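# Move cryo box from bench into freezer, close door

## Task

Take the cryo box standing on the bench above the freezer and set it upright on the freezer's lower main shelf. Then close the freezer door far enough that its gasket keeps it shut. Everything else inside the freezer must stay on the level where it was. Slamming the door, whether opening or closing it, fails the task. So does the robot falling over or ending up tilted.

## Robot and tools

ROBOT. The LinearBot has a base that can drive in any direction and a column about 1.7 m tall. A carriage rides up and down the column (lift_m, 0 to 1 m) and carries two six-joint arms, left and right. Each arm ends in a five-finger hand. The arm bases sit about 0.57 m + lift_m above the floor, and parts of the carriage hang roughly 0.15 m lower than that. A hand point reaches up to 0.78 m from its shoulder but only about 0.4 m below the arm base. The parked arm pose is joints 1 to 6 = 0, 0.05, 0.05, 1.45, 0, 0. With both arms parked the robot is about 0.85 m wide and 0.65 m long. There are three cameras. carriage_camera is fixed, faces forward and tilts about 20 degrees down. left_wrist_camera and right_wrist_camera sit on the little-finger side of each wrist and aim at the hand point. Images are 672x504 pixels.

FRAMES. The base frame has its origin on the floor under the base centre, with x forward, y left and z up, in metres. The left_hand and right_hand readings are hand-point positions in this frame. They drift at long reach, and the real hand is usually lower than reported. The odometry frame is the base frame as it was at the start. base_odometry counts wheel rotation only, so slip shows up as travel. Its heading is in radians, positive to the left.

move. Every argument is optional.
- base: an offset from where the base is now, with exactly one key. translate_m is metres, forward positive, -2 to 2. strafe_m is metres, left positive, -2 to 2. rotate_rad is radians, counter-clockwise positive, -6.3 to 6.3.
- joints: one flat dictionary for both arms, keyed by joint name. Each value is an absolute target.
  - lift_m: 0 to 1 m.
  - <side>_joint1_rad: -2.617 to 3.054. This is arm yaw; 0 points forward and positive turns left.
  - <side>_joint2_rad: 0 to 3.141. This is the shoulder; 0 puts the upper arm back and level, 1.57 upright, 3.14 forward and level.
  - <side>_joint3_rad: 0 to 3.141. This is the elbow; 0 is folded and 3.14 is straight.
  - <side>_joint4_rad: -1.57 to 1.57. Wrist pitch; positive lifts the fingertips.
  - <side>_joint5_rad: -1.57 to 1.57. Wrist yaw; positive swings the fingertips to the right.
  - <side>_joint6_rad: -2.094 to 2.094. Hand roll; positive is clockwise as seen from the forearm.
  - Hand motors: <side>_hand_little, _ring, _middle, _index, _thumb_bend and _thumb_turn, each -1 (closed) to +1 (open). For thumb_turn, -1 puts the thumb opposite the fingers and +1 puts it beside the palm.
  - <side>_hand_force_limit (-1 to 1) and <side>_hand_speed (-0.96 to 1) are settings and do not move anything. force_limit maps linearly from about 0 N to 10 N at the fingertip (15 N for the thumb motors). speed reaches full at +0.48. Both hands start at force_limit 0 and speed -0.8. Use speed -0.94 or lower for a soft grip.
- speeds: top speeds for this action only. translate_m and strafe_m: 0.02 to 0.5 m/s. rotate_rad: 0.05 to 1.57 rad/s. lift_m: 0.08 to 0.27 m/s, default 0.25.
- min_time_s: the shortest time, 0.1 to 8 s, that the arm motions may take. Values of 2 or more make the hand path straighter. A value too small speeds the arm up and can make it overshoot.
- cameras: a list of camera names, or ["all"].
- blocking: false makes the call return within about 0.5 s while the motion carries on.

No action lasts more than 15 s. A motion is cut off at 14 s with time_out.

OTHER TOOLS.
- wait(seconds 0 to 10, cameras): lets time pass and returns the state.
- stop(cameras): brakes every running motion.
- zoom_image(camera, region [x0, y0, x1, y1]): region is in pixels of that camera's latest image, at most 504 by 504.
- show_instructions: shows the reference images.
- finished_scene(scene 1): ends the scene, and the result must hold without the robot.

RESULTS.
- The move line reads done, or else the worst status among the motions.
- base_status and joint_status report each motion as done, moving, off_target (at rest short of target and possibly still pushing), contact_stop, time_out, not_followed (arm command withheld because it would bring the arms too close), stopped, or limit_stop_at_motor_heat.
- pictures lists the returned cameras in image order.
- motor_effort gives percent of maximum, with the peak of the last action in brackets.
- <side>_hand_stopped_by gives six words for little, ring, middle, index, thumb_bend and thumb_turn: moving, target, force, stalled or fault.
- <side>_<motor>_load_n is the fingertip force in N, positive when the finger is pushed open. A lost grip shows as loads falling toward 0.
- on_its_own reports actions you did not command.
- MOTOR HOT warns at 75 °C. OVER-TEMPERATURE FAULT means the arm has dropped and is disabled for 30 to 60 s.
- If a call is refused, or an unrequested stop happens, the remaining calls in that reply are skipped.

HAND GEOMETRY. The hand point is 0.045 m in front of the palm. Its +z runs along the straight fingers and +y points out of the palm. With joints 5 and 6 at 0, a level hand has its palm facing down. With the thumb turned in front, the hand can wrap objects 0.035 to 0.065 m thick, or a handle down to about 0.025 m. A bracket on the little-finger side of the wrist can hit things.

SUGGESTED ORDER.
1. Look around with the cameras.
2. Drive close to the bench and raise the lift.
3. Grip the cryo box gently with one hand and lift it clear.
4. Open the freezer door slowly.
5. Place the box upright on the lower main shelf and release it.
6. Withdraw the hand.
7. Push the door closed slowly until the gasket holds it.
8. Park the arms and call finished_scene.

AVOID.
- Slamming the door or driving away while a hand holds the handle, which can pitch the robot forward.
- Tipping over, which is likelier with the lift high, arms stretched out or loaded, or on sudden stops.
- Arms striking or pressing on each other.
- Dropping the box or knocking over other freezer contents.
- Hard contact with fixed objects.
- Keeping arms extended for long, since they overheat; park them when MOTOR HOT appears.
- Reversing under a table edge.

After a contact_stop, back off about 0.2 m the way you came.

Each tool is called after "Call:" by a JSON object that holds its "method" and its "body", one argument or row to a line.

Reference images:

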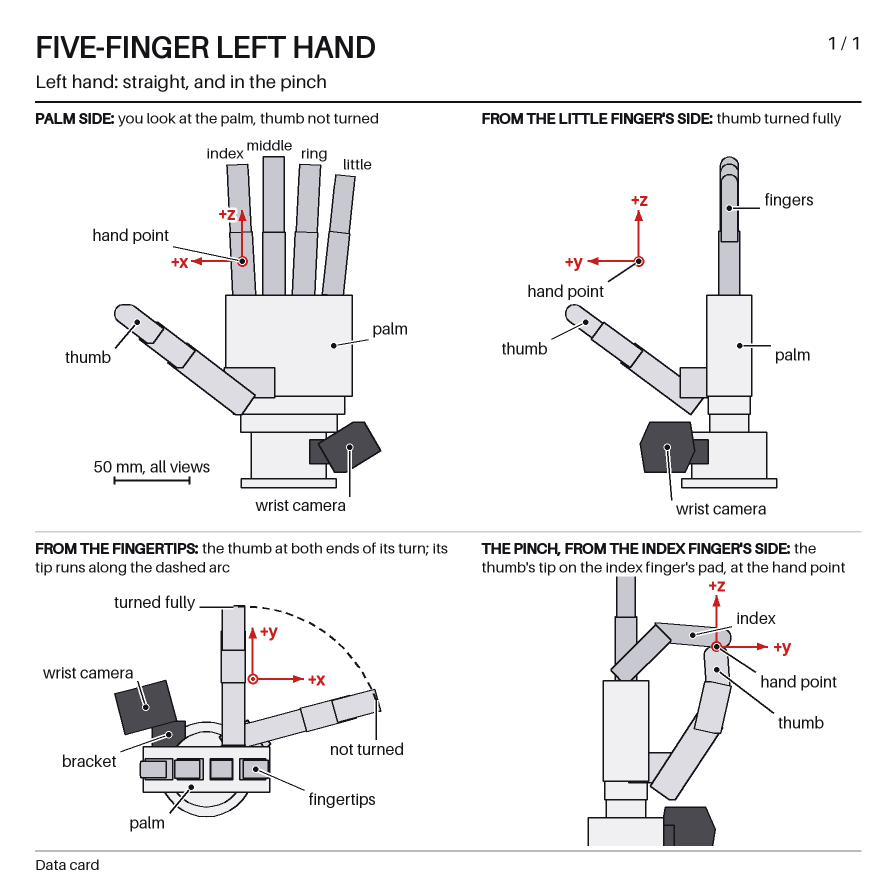

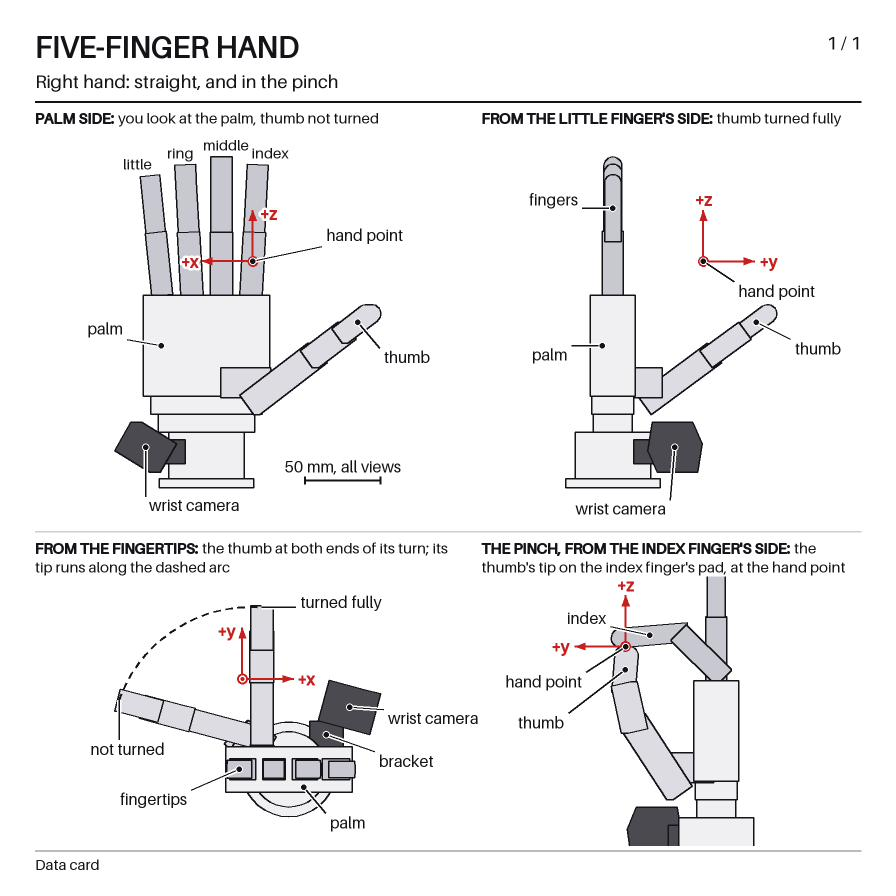

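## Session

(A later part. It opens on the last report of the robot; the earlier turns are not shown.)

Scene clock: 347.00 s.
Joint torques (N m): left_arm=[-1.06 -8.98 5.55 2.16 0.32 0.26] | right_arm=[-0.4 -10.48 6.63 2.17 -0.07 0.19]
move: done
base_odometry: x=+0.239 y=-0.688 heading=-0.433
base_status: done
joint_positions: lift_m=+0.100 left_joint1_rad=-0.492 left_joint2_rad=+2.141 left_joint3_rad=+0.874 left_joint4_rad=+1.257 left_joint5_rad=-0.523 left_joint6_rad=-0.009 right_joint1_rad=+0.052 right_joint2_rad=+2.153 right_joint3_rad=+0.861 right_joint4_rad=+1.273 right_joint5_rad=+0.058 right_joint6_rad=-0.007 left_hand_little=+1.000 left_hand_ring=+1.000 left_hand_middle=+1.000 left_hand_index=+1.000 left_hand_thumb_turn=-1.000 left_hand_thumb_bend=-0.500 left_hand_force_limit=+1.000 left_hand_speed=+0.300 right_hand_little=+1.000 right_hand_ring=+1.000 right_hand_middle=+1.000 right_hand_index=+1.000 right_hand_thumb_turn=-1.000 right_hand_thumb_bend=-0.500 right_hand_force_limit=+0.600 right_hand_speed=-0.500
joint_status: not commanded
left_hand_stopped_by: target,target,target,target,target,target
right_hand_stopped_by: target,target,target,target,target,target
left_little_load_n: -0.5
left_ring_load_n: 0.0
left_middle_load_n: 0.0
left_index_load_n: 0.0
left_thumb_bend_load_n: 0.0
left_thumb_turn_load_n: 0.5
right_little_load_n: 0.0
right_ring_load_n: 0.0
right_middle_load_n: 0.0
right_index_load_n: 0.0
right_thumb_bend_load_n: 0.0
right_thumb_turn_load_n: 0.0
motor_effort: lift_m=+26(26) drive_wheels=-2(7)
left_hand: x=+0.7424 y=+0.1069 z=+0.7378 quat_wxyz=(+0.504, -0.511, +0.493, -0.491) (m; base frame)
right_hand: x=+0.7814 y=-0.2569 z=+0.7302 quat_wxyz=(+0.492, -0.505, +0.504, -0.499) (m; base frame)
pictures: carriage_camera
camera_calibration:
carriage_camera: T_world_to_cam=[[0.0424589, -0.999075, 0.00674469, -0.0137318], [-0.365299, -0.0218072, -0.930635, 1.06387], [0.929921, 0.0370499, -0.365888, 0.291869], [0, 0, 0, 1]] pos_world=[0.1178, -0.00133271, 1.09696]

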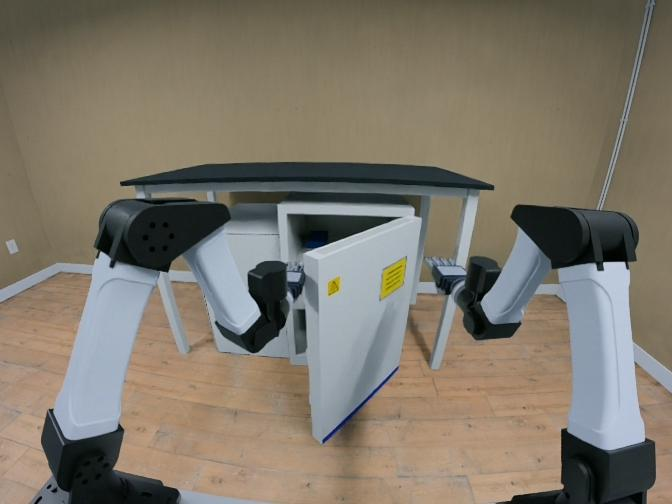

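Call:
{"method": "move", "body": {
  "base": {"strafe_m": 0.08},
  "speeds": {"strafe_m": 0.08}
}}

Call:
{"method": "move", "body": {
  "base": {"translate_m": 0.06},
  "speeds": {"translate_m": 0.08}
}}

Call:
{"method": "move", "body": {
  "base": {"strafe_m": 0.06},
  "speeds": {"strafe_m": 0.08},
  "cameras": ["carriage_camera", "left_wrist_camera"]
}}

Call:
{"method": "zoom_image", "body": {
  "camera": "carriage_camera",
  "region": [200, 170, 440, 410]
}}

Scene clock: 348.87 s.
Joint torques (N m): left_arm=[-0.59 -8.96 5.59 2.17 0.15 0.26] | right_arm=[-0.12 -10.47 6.65 2.17 -0.08 0.2]
move: done
base_odometry: x=+0.272 y=-0.616 heading=-0.433
base_status: done
joint_positions: lift_m=+0.100 left_joint1_rad=-0.497 left_joint2_rad=+2.141 left_joint3_rad=+0.874 left_joint4_rad=+1.257 left_joint5_rad=-0.507 left_joint6_rad=-0.009 right_joint1_rad=+0.051 right_joint2_rad=+2.153 right_joint3_rad=+0.861 right_joint4_rad=+1.273 right_joint5_rad=+0.057 right_joint6_rad=-0.007 left_hand_little=+1.000 left_hand_ring=+1.000 left_hand_middle=+1.000 left_hand_index=+1.000 left_hand_thumb_turn=-1.000 left_hand_thumb_bend=-0.500 left_hand_force_limit=+1.000 left_hand_speed=+0.300 right_hand_little=+1.000 right_hand_ring=+1.000 right_hand_middle=+1.000 right_hand_index=+1.000 right_hand_thumb_turn=-1.000 right_hand_thumb_bend=-0.500 right_hand_force_limit=+0.600 right_hand_speed=-0.500
joint_status: not commanded
left_hand_stopped_by: target,target,target,target,target,target
right_hand_stopped_by: target,target,target,target,target,target
left_little_load_n: 0.0
left_ring_load_n: 0.0
left_middle_load_n: 0.0
left_index_load_n: 0.0
left_thumb_bend_load_n: 0.0
left_thumb_turn_load_n: 0.0
right_little_load_n: 0.0
right_ring_load_n: 0.0
right_middle_load_n: -0.5
right_index_load_n: 0.0
right_thumb_bend_load_n: 0.0
right_thumb_turn_load_n: 0.0
motor_effort: lift_m=+26(26) drive_wheels=-2(11)
left_hand: x=+0.7410 y=+0.1015 z=+0.7378 quat_wxyz=(+0.499, -0.506, +0.499, -0.496) (m; base frame)
right_hand: x=+0.7814 y=-0.2573 z=+0.7302 quat_wxyz=(+0.492, -0.505, +0.504, -0.499) (m; base frame)
pictures: none

Scene clock: 350.23 s.
Joint torques (N m): left_arm=[-0.5 -8.99 5.59 2.19 0.13 0.26] | right_arm=[-0.21 -10.48 6.61 2.18 -0.07 0.2]
move: done
base_odometry: x=+0.327 y=-0.641 heading=-0.433
base_status: done
joint_positions: lift_m=+0.100 left_joint1_rad=-0.497 left_joint2_rad=+2.141 left_joint3_rad=+0.874 left_joint4_rad=+1.256 left_joint5_rad=-0.506 left_joint6_rad=-0.009 right_joint1_rad=+0.051 right_joint2_rad=+2.153 right_joint3_rad=+0.861 right_joint4_rad=+1.272 right_joint5_rad=+0.057 right_joint6_rad=-0.007 left_hand_little=+1.000 left_hand_ring=+1.000 left_hand_middle=+1.000 left_hand_index=+1.000 left_hand_thumb_turn=-1.000 left_hand_thumb_bend=-0.500 left_hand_force_limit=+1.000 left_hand_speed=+0.300 right_hand_little=+1.000 right_hand_ring=+1.000 right_hand_middle=+1.000 right_hand_index=+1.000 right_hand_thumb_turn=-1.000 right_hand_thumb_bend=-0.500 right_hand_force_limit=+0.600 right_hand_speed=-0.500
joint_status: not commanded
left_hand_stopped_by: target,target,target,target,target,target
right_hand_stopped_by: target,target,target,target,target,target
left_little_load_n: 0.0
left_ring_load_n: 0.0
left_middle_load_n: 0.0
left_index_load_n: 0.0
left_thumb_bend_load_n: 0.0
left_thumb_turn_load_n: 0.0
right_little_load_n: 0.0
right_ring_load_n: -0.5
right_middle_load_n: 0.0
right_index_load_n: 0.0
right_thumb_bend_load_n: 0.0
right_thumb_turn_load_n: 0.0
motor_effort: lift_m=+26(26) drive_wheels=-4(8)
left_hand: x=+0.7409 y=+0.1010 z=+0.7376 quat_wxyz=(+0.499, -0.506, +0.499, -0.496) (m; base frame)
right_hand: x=+0.7814 y=-0.2573 z=+0.7300 quat_wxyz=(+0.492, -0.506, +0.504, -0.498) (m; base frame)
pictures: none

Scene clock: 351.60 s.
Joint torques (N m): left_arm=[-0.39 -8.99 5.56 2.18 0.13 0.27] | right_arm=[-0.23 -10.51 6.69 2.19 -0.07 0.19]
move: done
base_odometry: x=+0.352 y=-0.586 heading=-0.433
base_status: done
joint_positions: lift_m=+0.100 left_joint1_rad=-0.498 left_joint2_rad=+2.141 left_joint3_rad=+0.874 left_joint4_rad=+1.256 left_joint5_rad=-0.505 left_joint6_rad=-0.009 right_joint1_rad=+0.052 right_joint2_rad=+2.153 right_joint3_rad=+0.861 right_joint4_rad=+1.272 right_joint5_rad=+0.056 right_joint6_rad=-0.007 left_hand_little=+1.000 left_hand_ring=+1.000 left_hand_middle=+1.000 left_hand_index=+1.000 left_hand_thumb_turn=-1.000 left_hand_thumb_bend=-0.500 left_hand_force_limit=+1.000 left_hand_speed=+0.300 right_hand_little=+1.000 right_hand_ring=+1.000 right_hand_middle=+1.000 right_hand_index=+1.000 right_hand_thumb_turn=-1.000 right_hand_thumb_bend=-0.500 right_hand_force_limit=+0.600 right_hand_speed=-0.500
joint_status: not commanded
left_hand_stopped_by: target,target,target,target,target,target
right_hand_stopped_by: target,target,target,target,target,target
left_little_load_n: 0.0
left_ring_load_n: 0.0
left_middle_load_n: 0.0
left_index_load_n: 0.0
left_thumb_bend_load_n: 0.5
left_thumb_turn_load_n: 0.0
right_little_load_n: 0.0
right_ring_load_n: 0.0
right_middle_load_n: 0.0
right_index_load_n: 0.0
right_thumb_bend_load_n: 0.0
right_thumb_turn_load_n: 0.0
motor_effort: lift_m=+26(26) drive_wheels=-2(10)
left_hand: x=+0.7407 y=+0.1005 z=+0.7376 quat_wxyz=(+0.498, -0.505, +0.500, -0.497) (m; base frame)
right_hand: x=+0.7813 y=-0.2569 z=+0.7299 quat_wxyz=(+0.492, -0.506, +0.504, -0.498) (m; base frame)
pictures: carriage_camera, left_wrist_camera
camera_calibration:
carriage_camera: T_world_to_cam=[[0.0424589, -0.999075, 0.00674469, -0.0137318], [-0.365299, -0.0218072, -0.930635, 1.06387], [0.929921, 0.0370499, -0.365888, 0.291869], [0, 0, 0, 1]] pos_world=[0.1178, -0.00133271, 1.09696]
left_wrist_camera: T_world_to_cam=[[0.00177486, -0.296784, 0.954943, -0.675984], [-0.533421, -0.80802, -0.250131, 0.656881], [0.845848, -0.508943, -0.159745, -0.346598], [0, 0, 0, 1]] pos_world=[0.644763, 0.153754, 0.754465]

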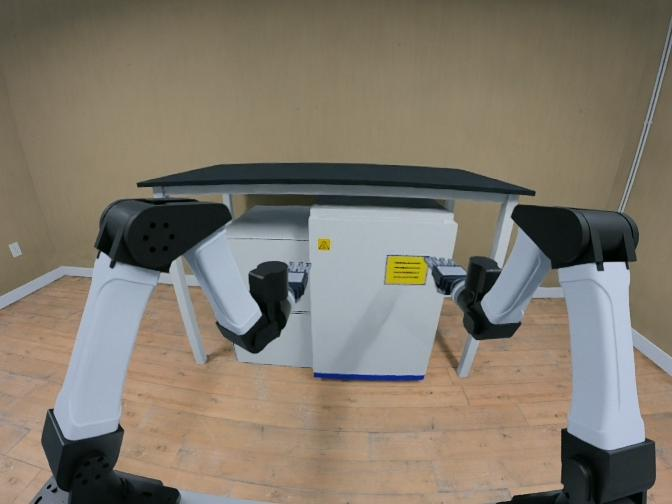

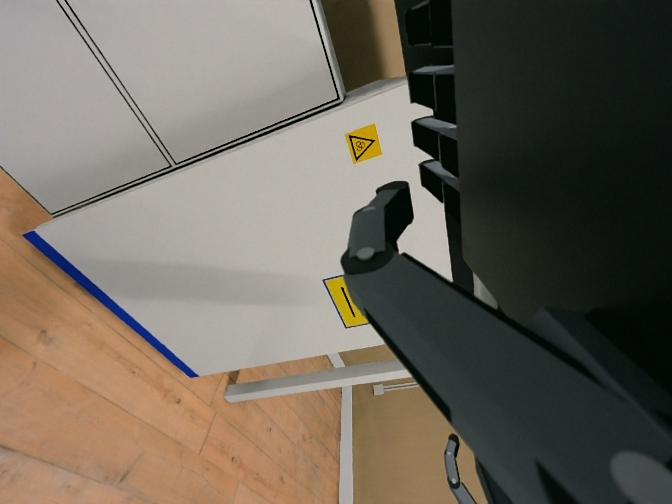

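Scaled by 2.100 from the camera's 672x504 image, which has a finer 960x720 frame.

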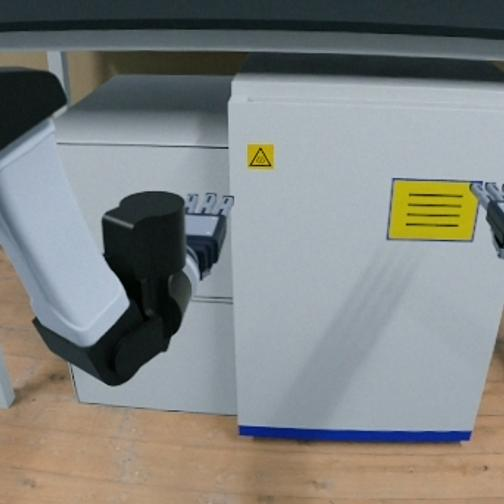

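Call:
{"method": "zoom_image", "body": {
  "camera": "left_wrist_camera",
  "region": [160, 60, 440, 300]
}}

Call:
{"method": "zoom_image", "body": {
  "camera": "carriage_camera",
  "region": [290, 190, 470, 300]
}}

Scaled by 1.800 from the camera's 672x504 image, which has a finer 960x720 frame.

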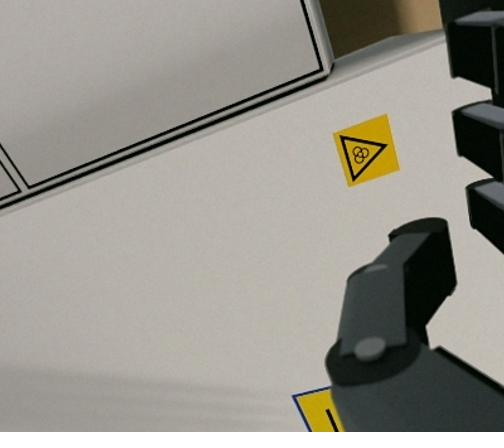

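Scaled by 2.800 from the camera's 672x504 image, which has a finer 960x720 frame.

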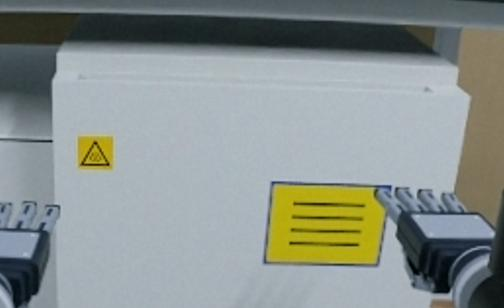

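Call:
{"method": "move", "body": {
  "joints": {"right_joint1_rad": 0, "right_joint2_rad": 0.05, "right_joint3_rad": 0.05, "right_joint4_rad": 1.45, "right_joint5_rad": 0},
  "base": {"strafe_m": -0.07},
  "speeds": {"strafe_m": 0.08},
  "min_time_s": 2.5
}}

Call:
{"method": "move", "body": {
  "base": {"translate_m": 0.2},
  "speeds": {"translate_m": 0.1},
  "cameras": ["carriage_camera", "left_wrist_camera"]
}}

Scene clock: 354.77 s.
Joint torques (N m): left_arm=[-0.34 -8.96 5.57 2.18 0.11 0.26] | right_arm=[-0.76 3 4.27 0.03 -0.16 0.21]
move: done
base_odometry: x=+0.323 y=-0.650 heading=-0.433
base_status: done
joint_positions: lift_m=+0.100 left_joint1_rad=-0.499 left_joint2_rad=+2.141 left_joint3_rad=+0.874 left_joint4_rad=+1.256 left_joint5_rad=-0.502 left_joint6_rad=-0.009 right_joint1_rad=+0.007 right_joint2_rad=+0.055 right_joint3_rad=+0.060 right_joint4_rad=+1.444 right_joint5_rad=+0.014 right_joint6_rad=-0.007 left_hand_little=+1.000 left_hand_ring=+1.000 left_hand_middle=+1.000 left_hand_index=+1.000 left_hand_thumb_turn=-1.000 left_hand_thumb_bend=-0.500 left_hand_force_limit=+1.000 left_hand_speed=+0.300 right_hand_little=+1.000 right_hand_ring=+1.000 right_hand_middle=+1.000 right_hand_index=+1.000 right_hand_thumb_turn=-1.000 right_hand_thumb_bend=-0.500 right_hand_force_limit=+0.600 right_hand_speed=-0.500
joint_status: all done
left_hand_stopped_by: target,target,target,target,target,target
right_hand_stopped_by: target,target,target,target,target,target
left_little_load_n: 0.0
left_ring_load_n: 0.0
left_middle_load_n: 0.0
left_index_load_n: 0.0
left_thumb_bend_load_n: 0.0
left_thumb_turn_load_n: 0.0
right_little_load_n: 0.0
right_ring_load_n: 0.0
right_middle_load_n: 0.0
right_index_load_n: 0.0
right_thumb_bend_load_n: 0.0
right_thumb_turn_load_n: 0.0
motor_effort: lift_m=+26(26) drive_wheels=+2(12)
left_hand: x=+0.7403 y=+0.0994 z=+0.7375 quat_wxyz=(+0.497, -0.504, +0.501, -0.497) (m; base frame)
right_hand: x=+0.3180 y=-0.2769 z=+1.1291 quat_wxyz=(+0.705, -0.039, +0.048, -0.706) (m; base frame)
pictures: none

Scene clock: 357.47 s.
Joint torques (N m): left_arm=[-0.31 -8.96 5.56 2.19 0.1 0.26] | right_arm=[-0.72 3.22 4.25 0 -0.15 0.2]
move: done
base_odometry: x=+0.505 y=-0.734 heading=-0.433
base_status: done
joint_positions: lift_m=+0.100 left_joint1_rad=-0.499 left_joint2_rad=+2.141 left_joint3_rad=+0.874 left_joint4_rad=+1.256 left_joint5_rad=-0.502 left_joint6_rad=-0.009 right_joint1_rad=+0.007 right_joint2_rad=+0.055 right_joint3_rad=+0.060 right_joint4_rad=+1.447 right_joint5_rad=+0.013 right_joint6_rad=-0.007 left_hand_little=+1.000 left_hand_ring=+1.000 left_hand_middle=+1.000 left_hand_index=+1.000 left_hand_thumb_turn=-1.000 left_hand_thumb_bend=-0.500 left_hand_force_limit=+1.000 left_hand_speed=+0.300 right_hand_little=+1.000 right_hand_ring=+1.000 right_hand_middle=+1.000 right_hand_index=+1.000 right_hand_thumb_turn=-1.000 right_hand_thumb_bend=-0.500 right_hand_force_limit=+0.600 right_hand_speed=-0.500
joint_status: not commanded
left_hand_stopped_by: target,target,target,target,target,target
right_hand_stopped_by: target,target,target,target,target,target
left_little_load_n: 0.0
left_ring_load_n: 0.0
left_middle_load_n: 0.0
left_index_load_n: 0.0
left_thumb_bend_load_n: 0.0
left_thumb_turn_load_n: 0.0
right_little_load_n: 0.0
right_ring_load_n: 0.5
right_middle_load_n: 0.0
right_index_load_n: 0.0
right_thumb_bend_load_n: 0.0
right_thumb_turn_load_n: 0.0
motor_effort: lift_m=+26(26) drive_wheels=-5(12)
left_hand: x=+0.7403 y=+0.0993 z=+0.7375 quat_wxyz=(+0.497, -0.504, +0.501, -0.497) (m; base frame)
right_hand: x=+0.3172 y=-0.2767 z=+1.1293 quat_wxyz=(+0.705, -0.038, +0.046, -0.706) (m; base frame)
pictures: carriage_camera, left_wrist_camera
camera_calibration:
carriage_camera: T_world_to_cam=[[0.0424589, -0.999075, 0.00674469, -0.0137318], [-0.365299, -0.0218072, -0.930635, 1.06387], [0.929921, 0.0370499, -0.365888, 0.291869], [0, 0, 0, 1]] pos_world=[0.1178, -0.00133271, 1.09696]
left_wrist_camera: T_world_to_cam=[[0.000876548, -0.297009, 0.954874, -0.675462], [-0.536816, -0.805767, -0.250137, 0.657992], [0.843699, -0.512373, -0.160145, -0.344718], [0, 0, 0, 1]] pos_world=[0.644651, 0.152946, 0.754364]

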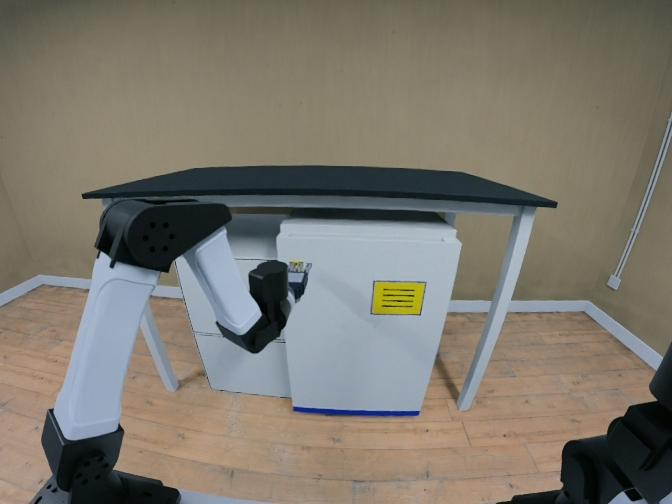

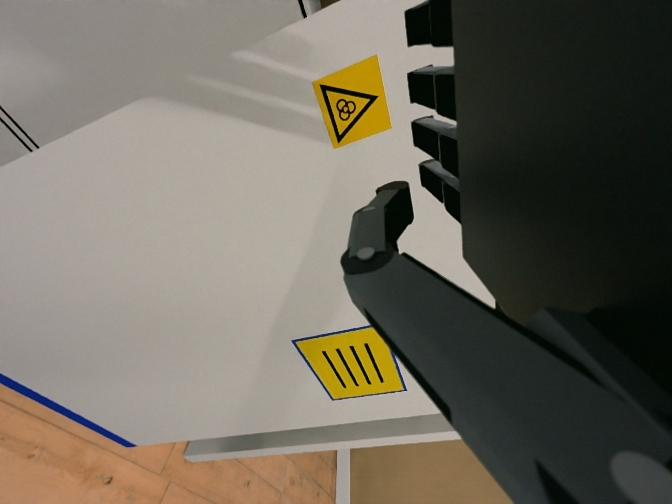

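Call:
{"method": "move", "body": {
  "base": {"translate_m": 0.045},
  "speeds": {"translate_m": 0.03},
  "cameras": ["carriage_camera", "left_wrist_camera"]
}}

Scene clock: 359.47 s.
Joint torques (N m): left_arm=[1.83 -8.95 5.71 2.13 0.59 0.26] | right_arm=[-0.73 3.06 4.3 -0.08 -0.15 0.2]
move: done
base_odometry: x=+0.545 y=-0.753 heading=-0.433
base_status: done
joint_positions: lift_m=+0.100 left_joint1_rad=-0.520 left_joint2_rad=+2.141 left_joint3_rad=+0.871 left_joint4_rad=+1.258 left_joint5_rad=-0.548 left_joint6_rad=-0.009 right_joint1_rad=+0.007 right_joint2_rad=+0.054 right_joint3_rad=+0.060 right_joint4_rad=+1.451 right_joint5_rad=+0.012 right_joint6_rad=-0.007 left_hand_little=+1.000 left_hand_ring=+1.000 left_hand_middle=+1.000 left_hand_index=+1.000 left_hand_thumb_turn=-1.000 left_hand_thumb_bend=-0.500 left_hand_force_limit=+1.000 left_hand_speed=+0.300 right_hand_little=+1.000 right_hand_ring=+1.000 right_hand_middle=+1.000 right_hand_index=+1.000 right_hand_thumb_turn=-1.000 right_hand_thumb_bend=-0.500 right_hand_force_limit=+0.600 right_hand_speed=-0.500
joint_status: not commanded
left_hand_stopped_by: target,target,target,target,target,target
right_hand_stopped_by: target,target,target,target,target,target
left_little_load_n: 0.0
left_ring_load_n: 0.0
left_middle_load_n: 0.0
left_index_load_n: 0.0
left_thumb_bend_load_n: 0.0
left_thumb_turn_load_n: 0.0
right_little_load_n: 0.0
right_ring_load_n: -0.5
right_middle_load_n: 0.0
right_index_load_n: 0.0
right_thumb_bend_load_n: 0.0
right_thumb_turn_load_n: 0.0
motor_effort: lift_m=+26(26) drive_wheels=+5(12)
left_hand: x=+0.7369 y=+0.0977 z=+0.7372 quat_wxyz=(+0.504, -0.510, +0.495, -0.491) (m; base frame)
right_hand: x=+0.3159 y=-0.2767 z=+1.1297 quat_wxyz=(+0.706, -0.036, +0.045, -0.706) (m; base frame)
pictures: carriage_camera, left_wrist_camera
camera_calibration:
carriage_camera: T_world_to_cam=[[0.0424589, -0.999075, 0.00674469, -0.0137318], [-0.365299, -0.0218072, -0.930635, 1.06387], [0.929921, 0.0370499, -0.365888, 0.291869], [0, 0, 0, 1]] pos_world=[0.1178, -0.00133271, 1.09696]
left_wrist_camera: T_world_to_cam=[[0.00809887, -0.297318, 0.954744, -0.680917], [-0.516326, -0.818896, -0.250633, 0.641386], [0.856354, -0.490929, -0.160145, -0.353996], [0, 0, 0, 1]] pos_world=[0.639824, 0.148993, 0.754163]

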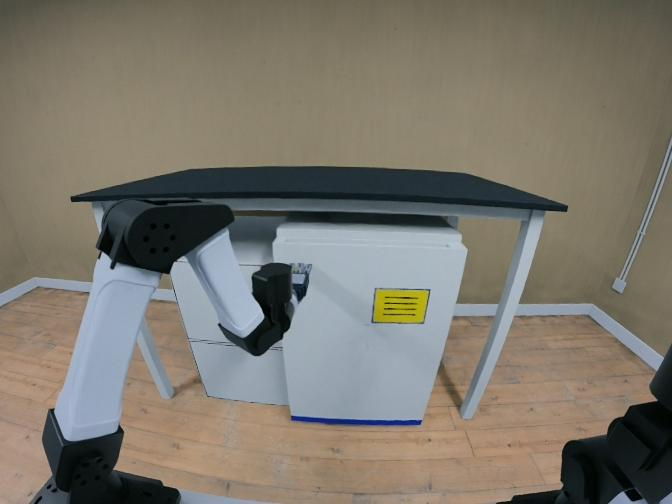

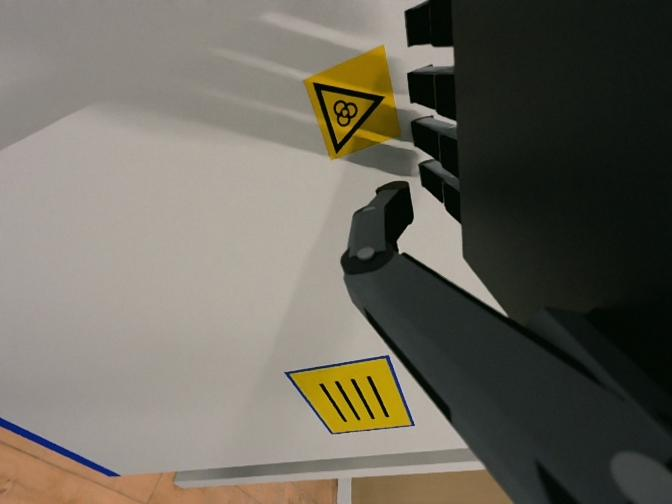

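Call:
{"method": "move", "body": {
  "base": {"translate_m": 0.025},
  "speeds": {"translate_m": 0.03},
  "cameras": ["carriage_camera"]
}}

Call:
{"method": "zoom_image", "body": {
  "camera": "carriage_camera",
  "region": [260, 200, 480, 440]
}}

Scene clock: 360.83 s.
Joint torques (N m): left_arm=[8.36 -8.61 9.4 1.3 1.86 0.26] | right_arm=[-0.75 3.08 4.23 -0.09 -0.14 0.2]
move: done
base_odometry: x=+0.568 y=-0.763 heading=-0.433
base_status: done
joint_positions: lift_m=+0.100 left_joint1_rad=-0.585 left_joint2_rad=+2.141 left_joint3_rad=+0.818 left_joint4_rad=+1.325 left_joint5_rad=-0.665 left_joint6_rad=-0.009 right_joint1_rad=+0.007 right_joint2_rad=+0.054 right_joint3_rad=+0.060 right_joint4_rad=+1.452 right_joint5_rad=+0.012 right_joint6_rad=-0.007 left_hand_little=+1.000 left_hand_ring=+1.000 left_hand_middle=+1.000 left_hand_index=+1.000 left_hand_thumb_turn=-1.000 left_hand_thumb_bend=-0.500 left_hand_force_limit=+1.000 left_hand_speed=+0.300 right_hand_little=+1.000 right_hand_ring=+1.000 right_hand_middle=+1.000 right_hand_index=+1.000 right_hand_thumb_turn=-1.000 right_hand_thumb_bend=-0.500 right_hand_force_limit=+0.600 right_hand_speed=-0.500
joint_status: not commanded
left_hand_stopped_by: target,target,target,target,target,target
right_hand_stopped_by: target,target,target,target,target,target
left_little_load_n: 0.0
left_ring_load_n: 0.0
left_middle_load_n: 0.5
left_index_load_n: 0.0
left_thumb_bend_load_n: 0.0
left_thumb_turn_load_n: 0.0
right_little_load_n: 0.0
right_ring_load_n: 0.0
right_middle_load_n: 0.0
right_index_load_n: 0.0
right_thumb_bend_load_n: 0.0
right_thumb_turn_load_n: 0.0
motor_effort: lift_m=+26(26) drive_wheels=+11(16)
left_hand: x=+0.7165 y=+0.0936 z=+0.7343 quat_wxyz=(+0.518, -0.522, +0.476, -0.483) (m; base frame)
right_hand: x=+0.3156 y=-0.2767 z=+1.1298 quat_wxyz=(+0.706, -0.036, +0.044, -0.706) (m; base frame)
pictures: carriage_camera
camera_calibration:
carriage_camera: T_world_to_cam=[[0.0424589, -0.999075, 0.00674469, -0.0137318], [-0.365299, -0.0218072, -0.930635, 1.06387], [0.929921, 0.0370499, -0.365888, 0.291869], [0, 0, 0, 1]] pos_world=[0.1178, -0.00133271, 1.09696]

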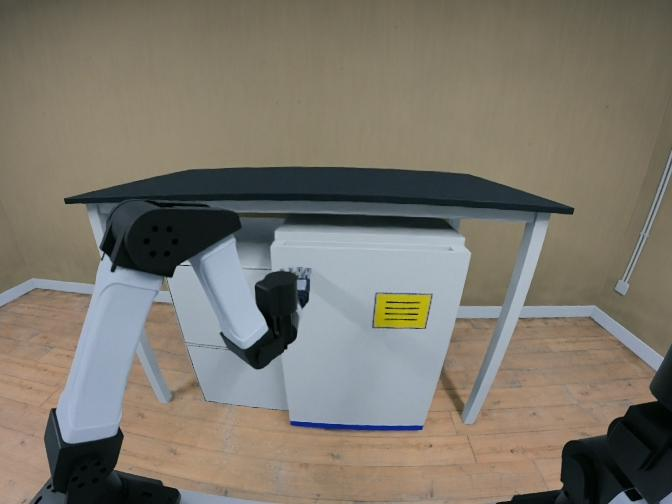

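Scaled by 2.100 from the camera's 672x504 image, which has a finer 960x720 frame.

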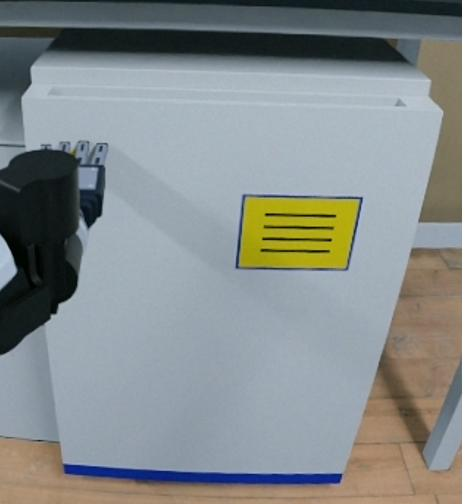

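Call:
{"method": "move", "body": {
  "base": {"translate_m": -0.25},
  "speeds": {"translate_m": 0.08},
  "cameras": ["carriage_camera", "left_wrist_camera"]
}}

Call:
{"method": "zoom_image", "body": {
  "camera": "carriage_camera",
  "region": [260, 180, 480, 420]
}}

Call:
{"method": "zoom_image", "body": {
  "camera": "left_wrist_camera",
  "region": [0, 0, 460, 460]
}}

Scene clock: 364.70 s.
Joint torques (N m): left_arm=[-0.02 -9.02 5.44 2.15 0.14 0.27] | right_arm=[-0.77 2.97 4.3 -0.07 -0.15 0.2]
move: done
base_odometry: x=+0.341 y=-0.659 heading=-0.433
base_status: done
joint_positions: lift_m=+0.100 left_joint1_rad=-0.502 left_joint2_rad=+2.141 left_joint3_rad=+0.876 left_joint4_rad=+1.258 left_joint5_rad=-0.506 left_joint6_rad=-0.009 right_joint1_rad=+0.007 right_joint2_rad=+0.054 right_joint3_rad=+0.060 right_joint4_rad=+1.452 right_joint5_rad=+0.012 right_joint6_rad=-0.007 left_hand_little=+1.000 left_hand_ring=+1.000 left_hand_middle=+1.000 left_hand_index=+1.000 left_hand_thumb_turn=-1.000 left_hand_thumb_bend=-0.500 left_hand_force_limit=+1.000 left_hand_speed=+0.300 right_hand_little=+1.000 right_hand_ring=+1.000 right_hand_middle=+1.000 right_hand_index=+1.000 right_hand_thumb_turn=-1.000 right_hand_thumb_bend=-0.500 right_hand_force_limit=+0.600 right_hand_speed=-0.500
joint_status: not commanded
left_hand_stopped_by: target,target,target,target,target,target
right_hand_stopped_by: target,target,target,target,target,target
left_little_load_n: 0.0
left_ring_load_n: 0.0
left_middle_load_n: 0.0
left_index_load_n: -0.5
left_thumb_bend_load_n: 0.0
left_thumb_turn_load_n: 0.0
right_little_load_n: 0.0
right_ring_load_n: 0.0
right_middle_load_n: 0.0
right_index_load_n: 0.0
right_thumb_bend_load_n: 0.0
right_thumb_turn_load_n: 0.0
motor_effort: lift_m=+26(26) drive_wheels=-1(7)
left_hand: x=+0.7404 y=+0.0982 z=+0.7388 quat_wxyz=(+0.498, -0.504, +0.499, -0.499) (m; base frame)
right_hand: x=+0.3156 y=-0.2766 z=+1.1298 quat_wxyz=(+0.706, -0.036, +0.044, -0.706) (m; base frame)
pictures: carriage_camera, left_wrist_camera
camera_calibration:
carriage_camera: T_world_to_cam=[[0.0424589, -0.999075, 0.00674469, -0.0137318], [-0.365299, -0.0218072, -0.930635, 1.06387], [0.929921, 0.0370499, -0.365888, 0.291869], [0, 0, 0, 1]] pos_world=[0.1178, -0.00133271, 1.09696]
left_wrist_camera: T_world_to_cam=[[-0.00228587, -0.295105, 0.955462, -0.675383], [-0.534998, -0.806866, -0.250489, 0.656464], [0.84485, -0.511743, -0.156036, -0.349042], [0, 0, 0, 1]] pos_world=[0.644551, 0.15175, 0.755277]

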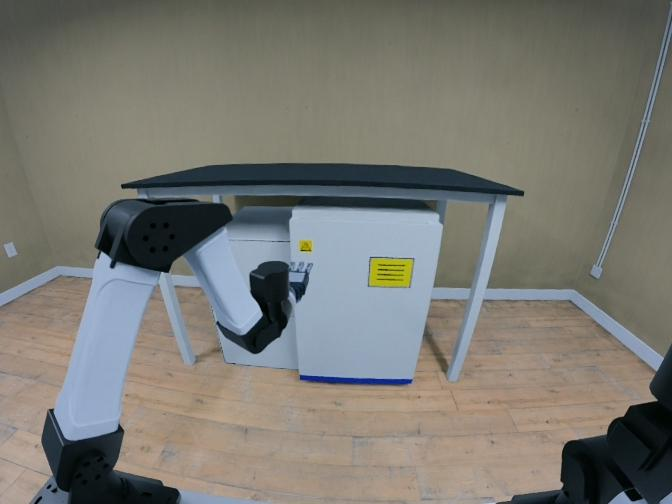

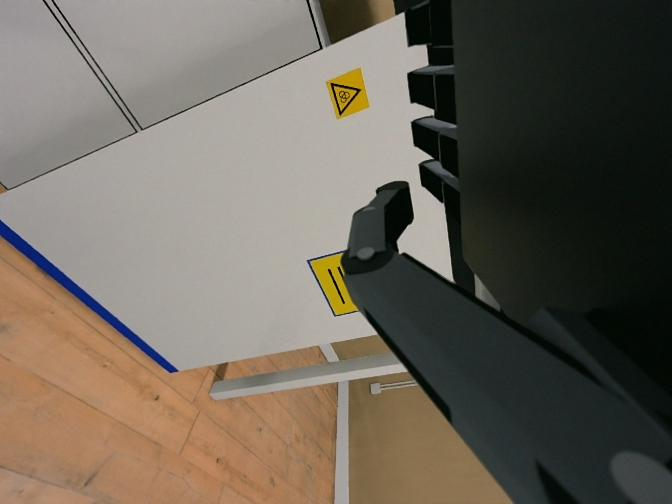

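Scaled by 2.100 from the camera's 672x504 image, which has a finer 960x720 frame.

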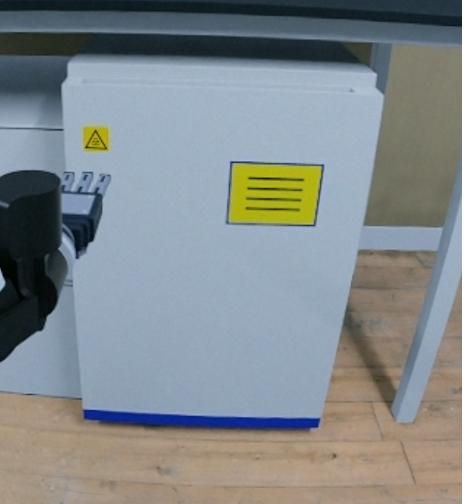

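Scaled by 1.096 from the camera's 672x504 image, which has a finer 960x720 frame.

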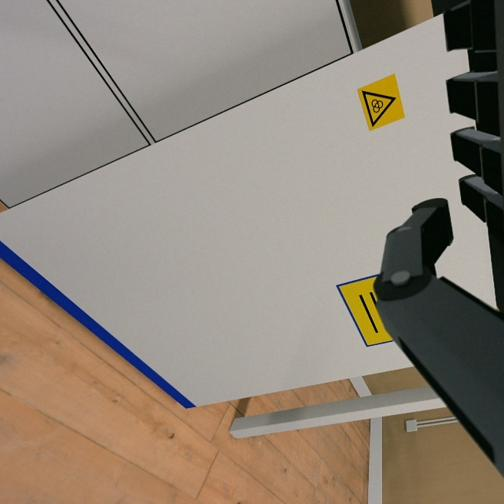

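The door is shut and stays flush after I backed away. Ending the scene.

Call:
{"method": "finished_scene", "body": {

}}

The scene is finished: the task was done.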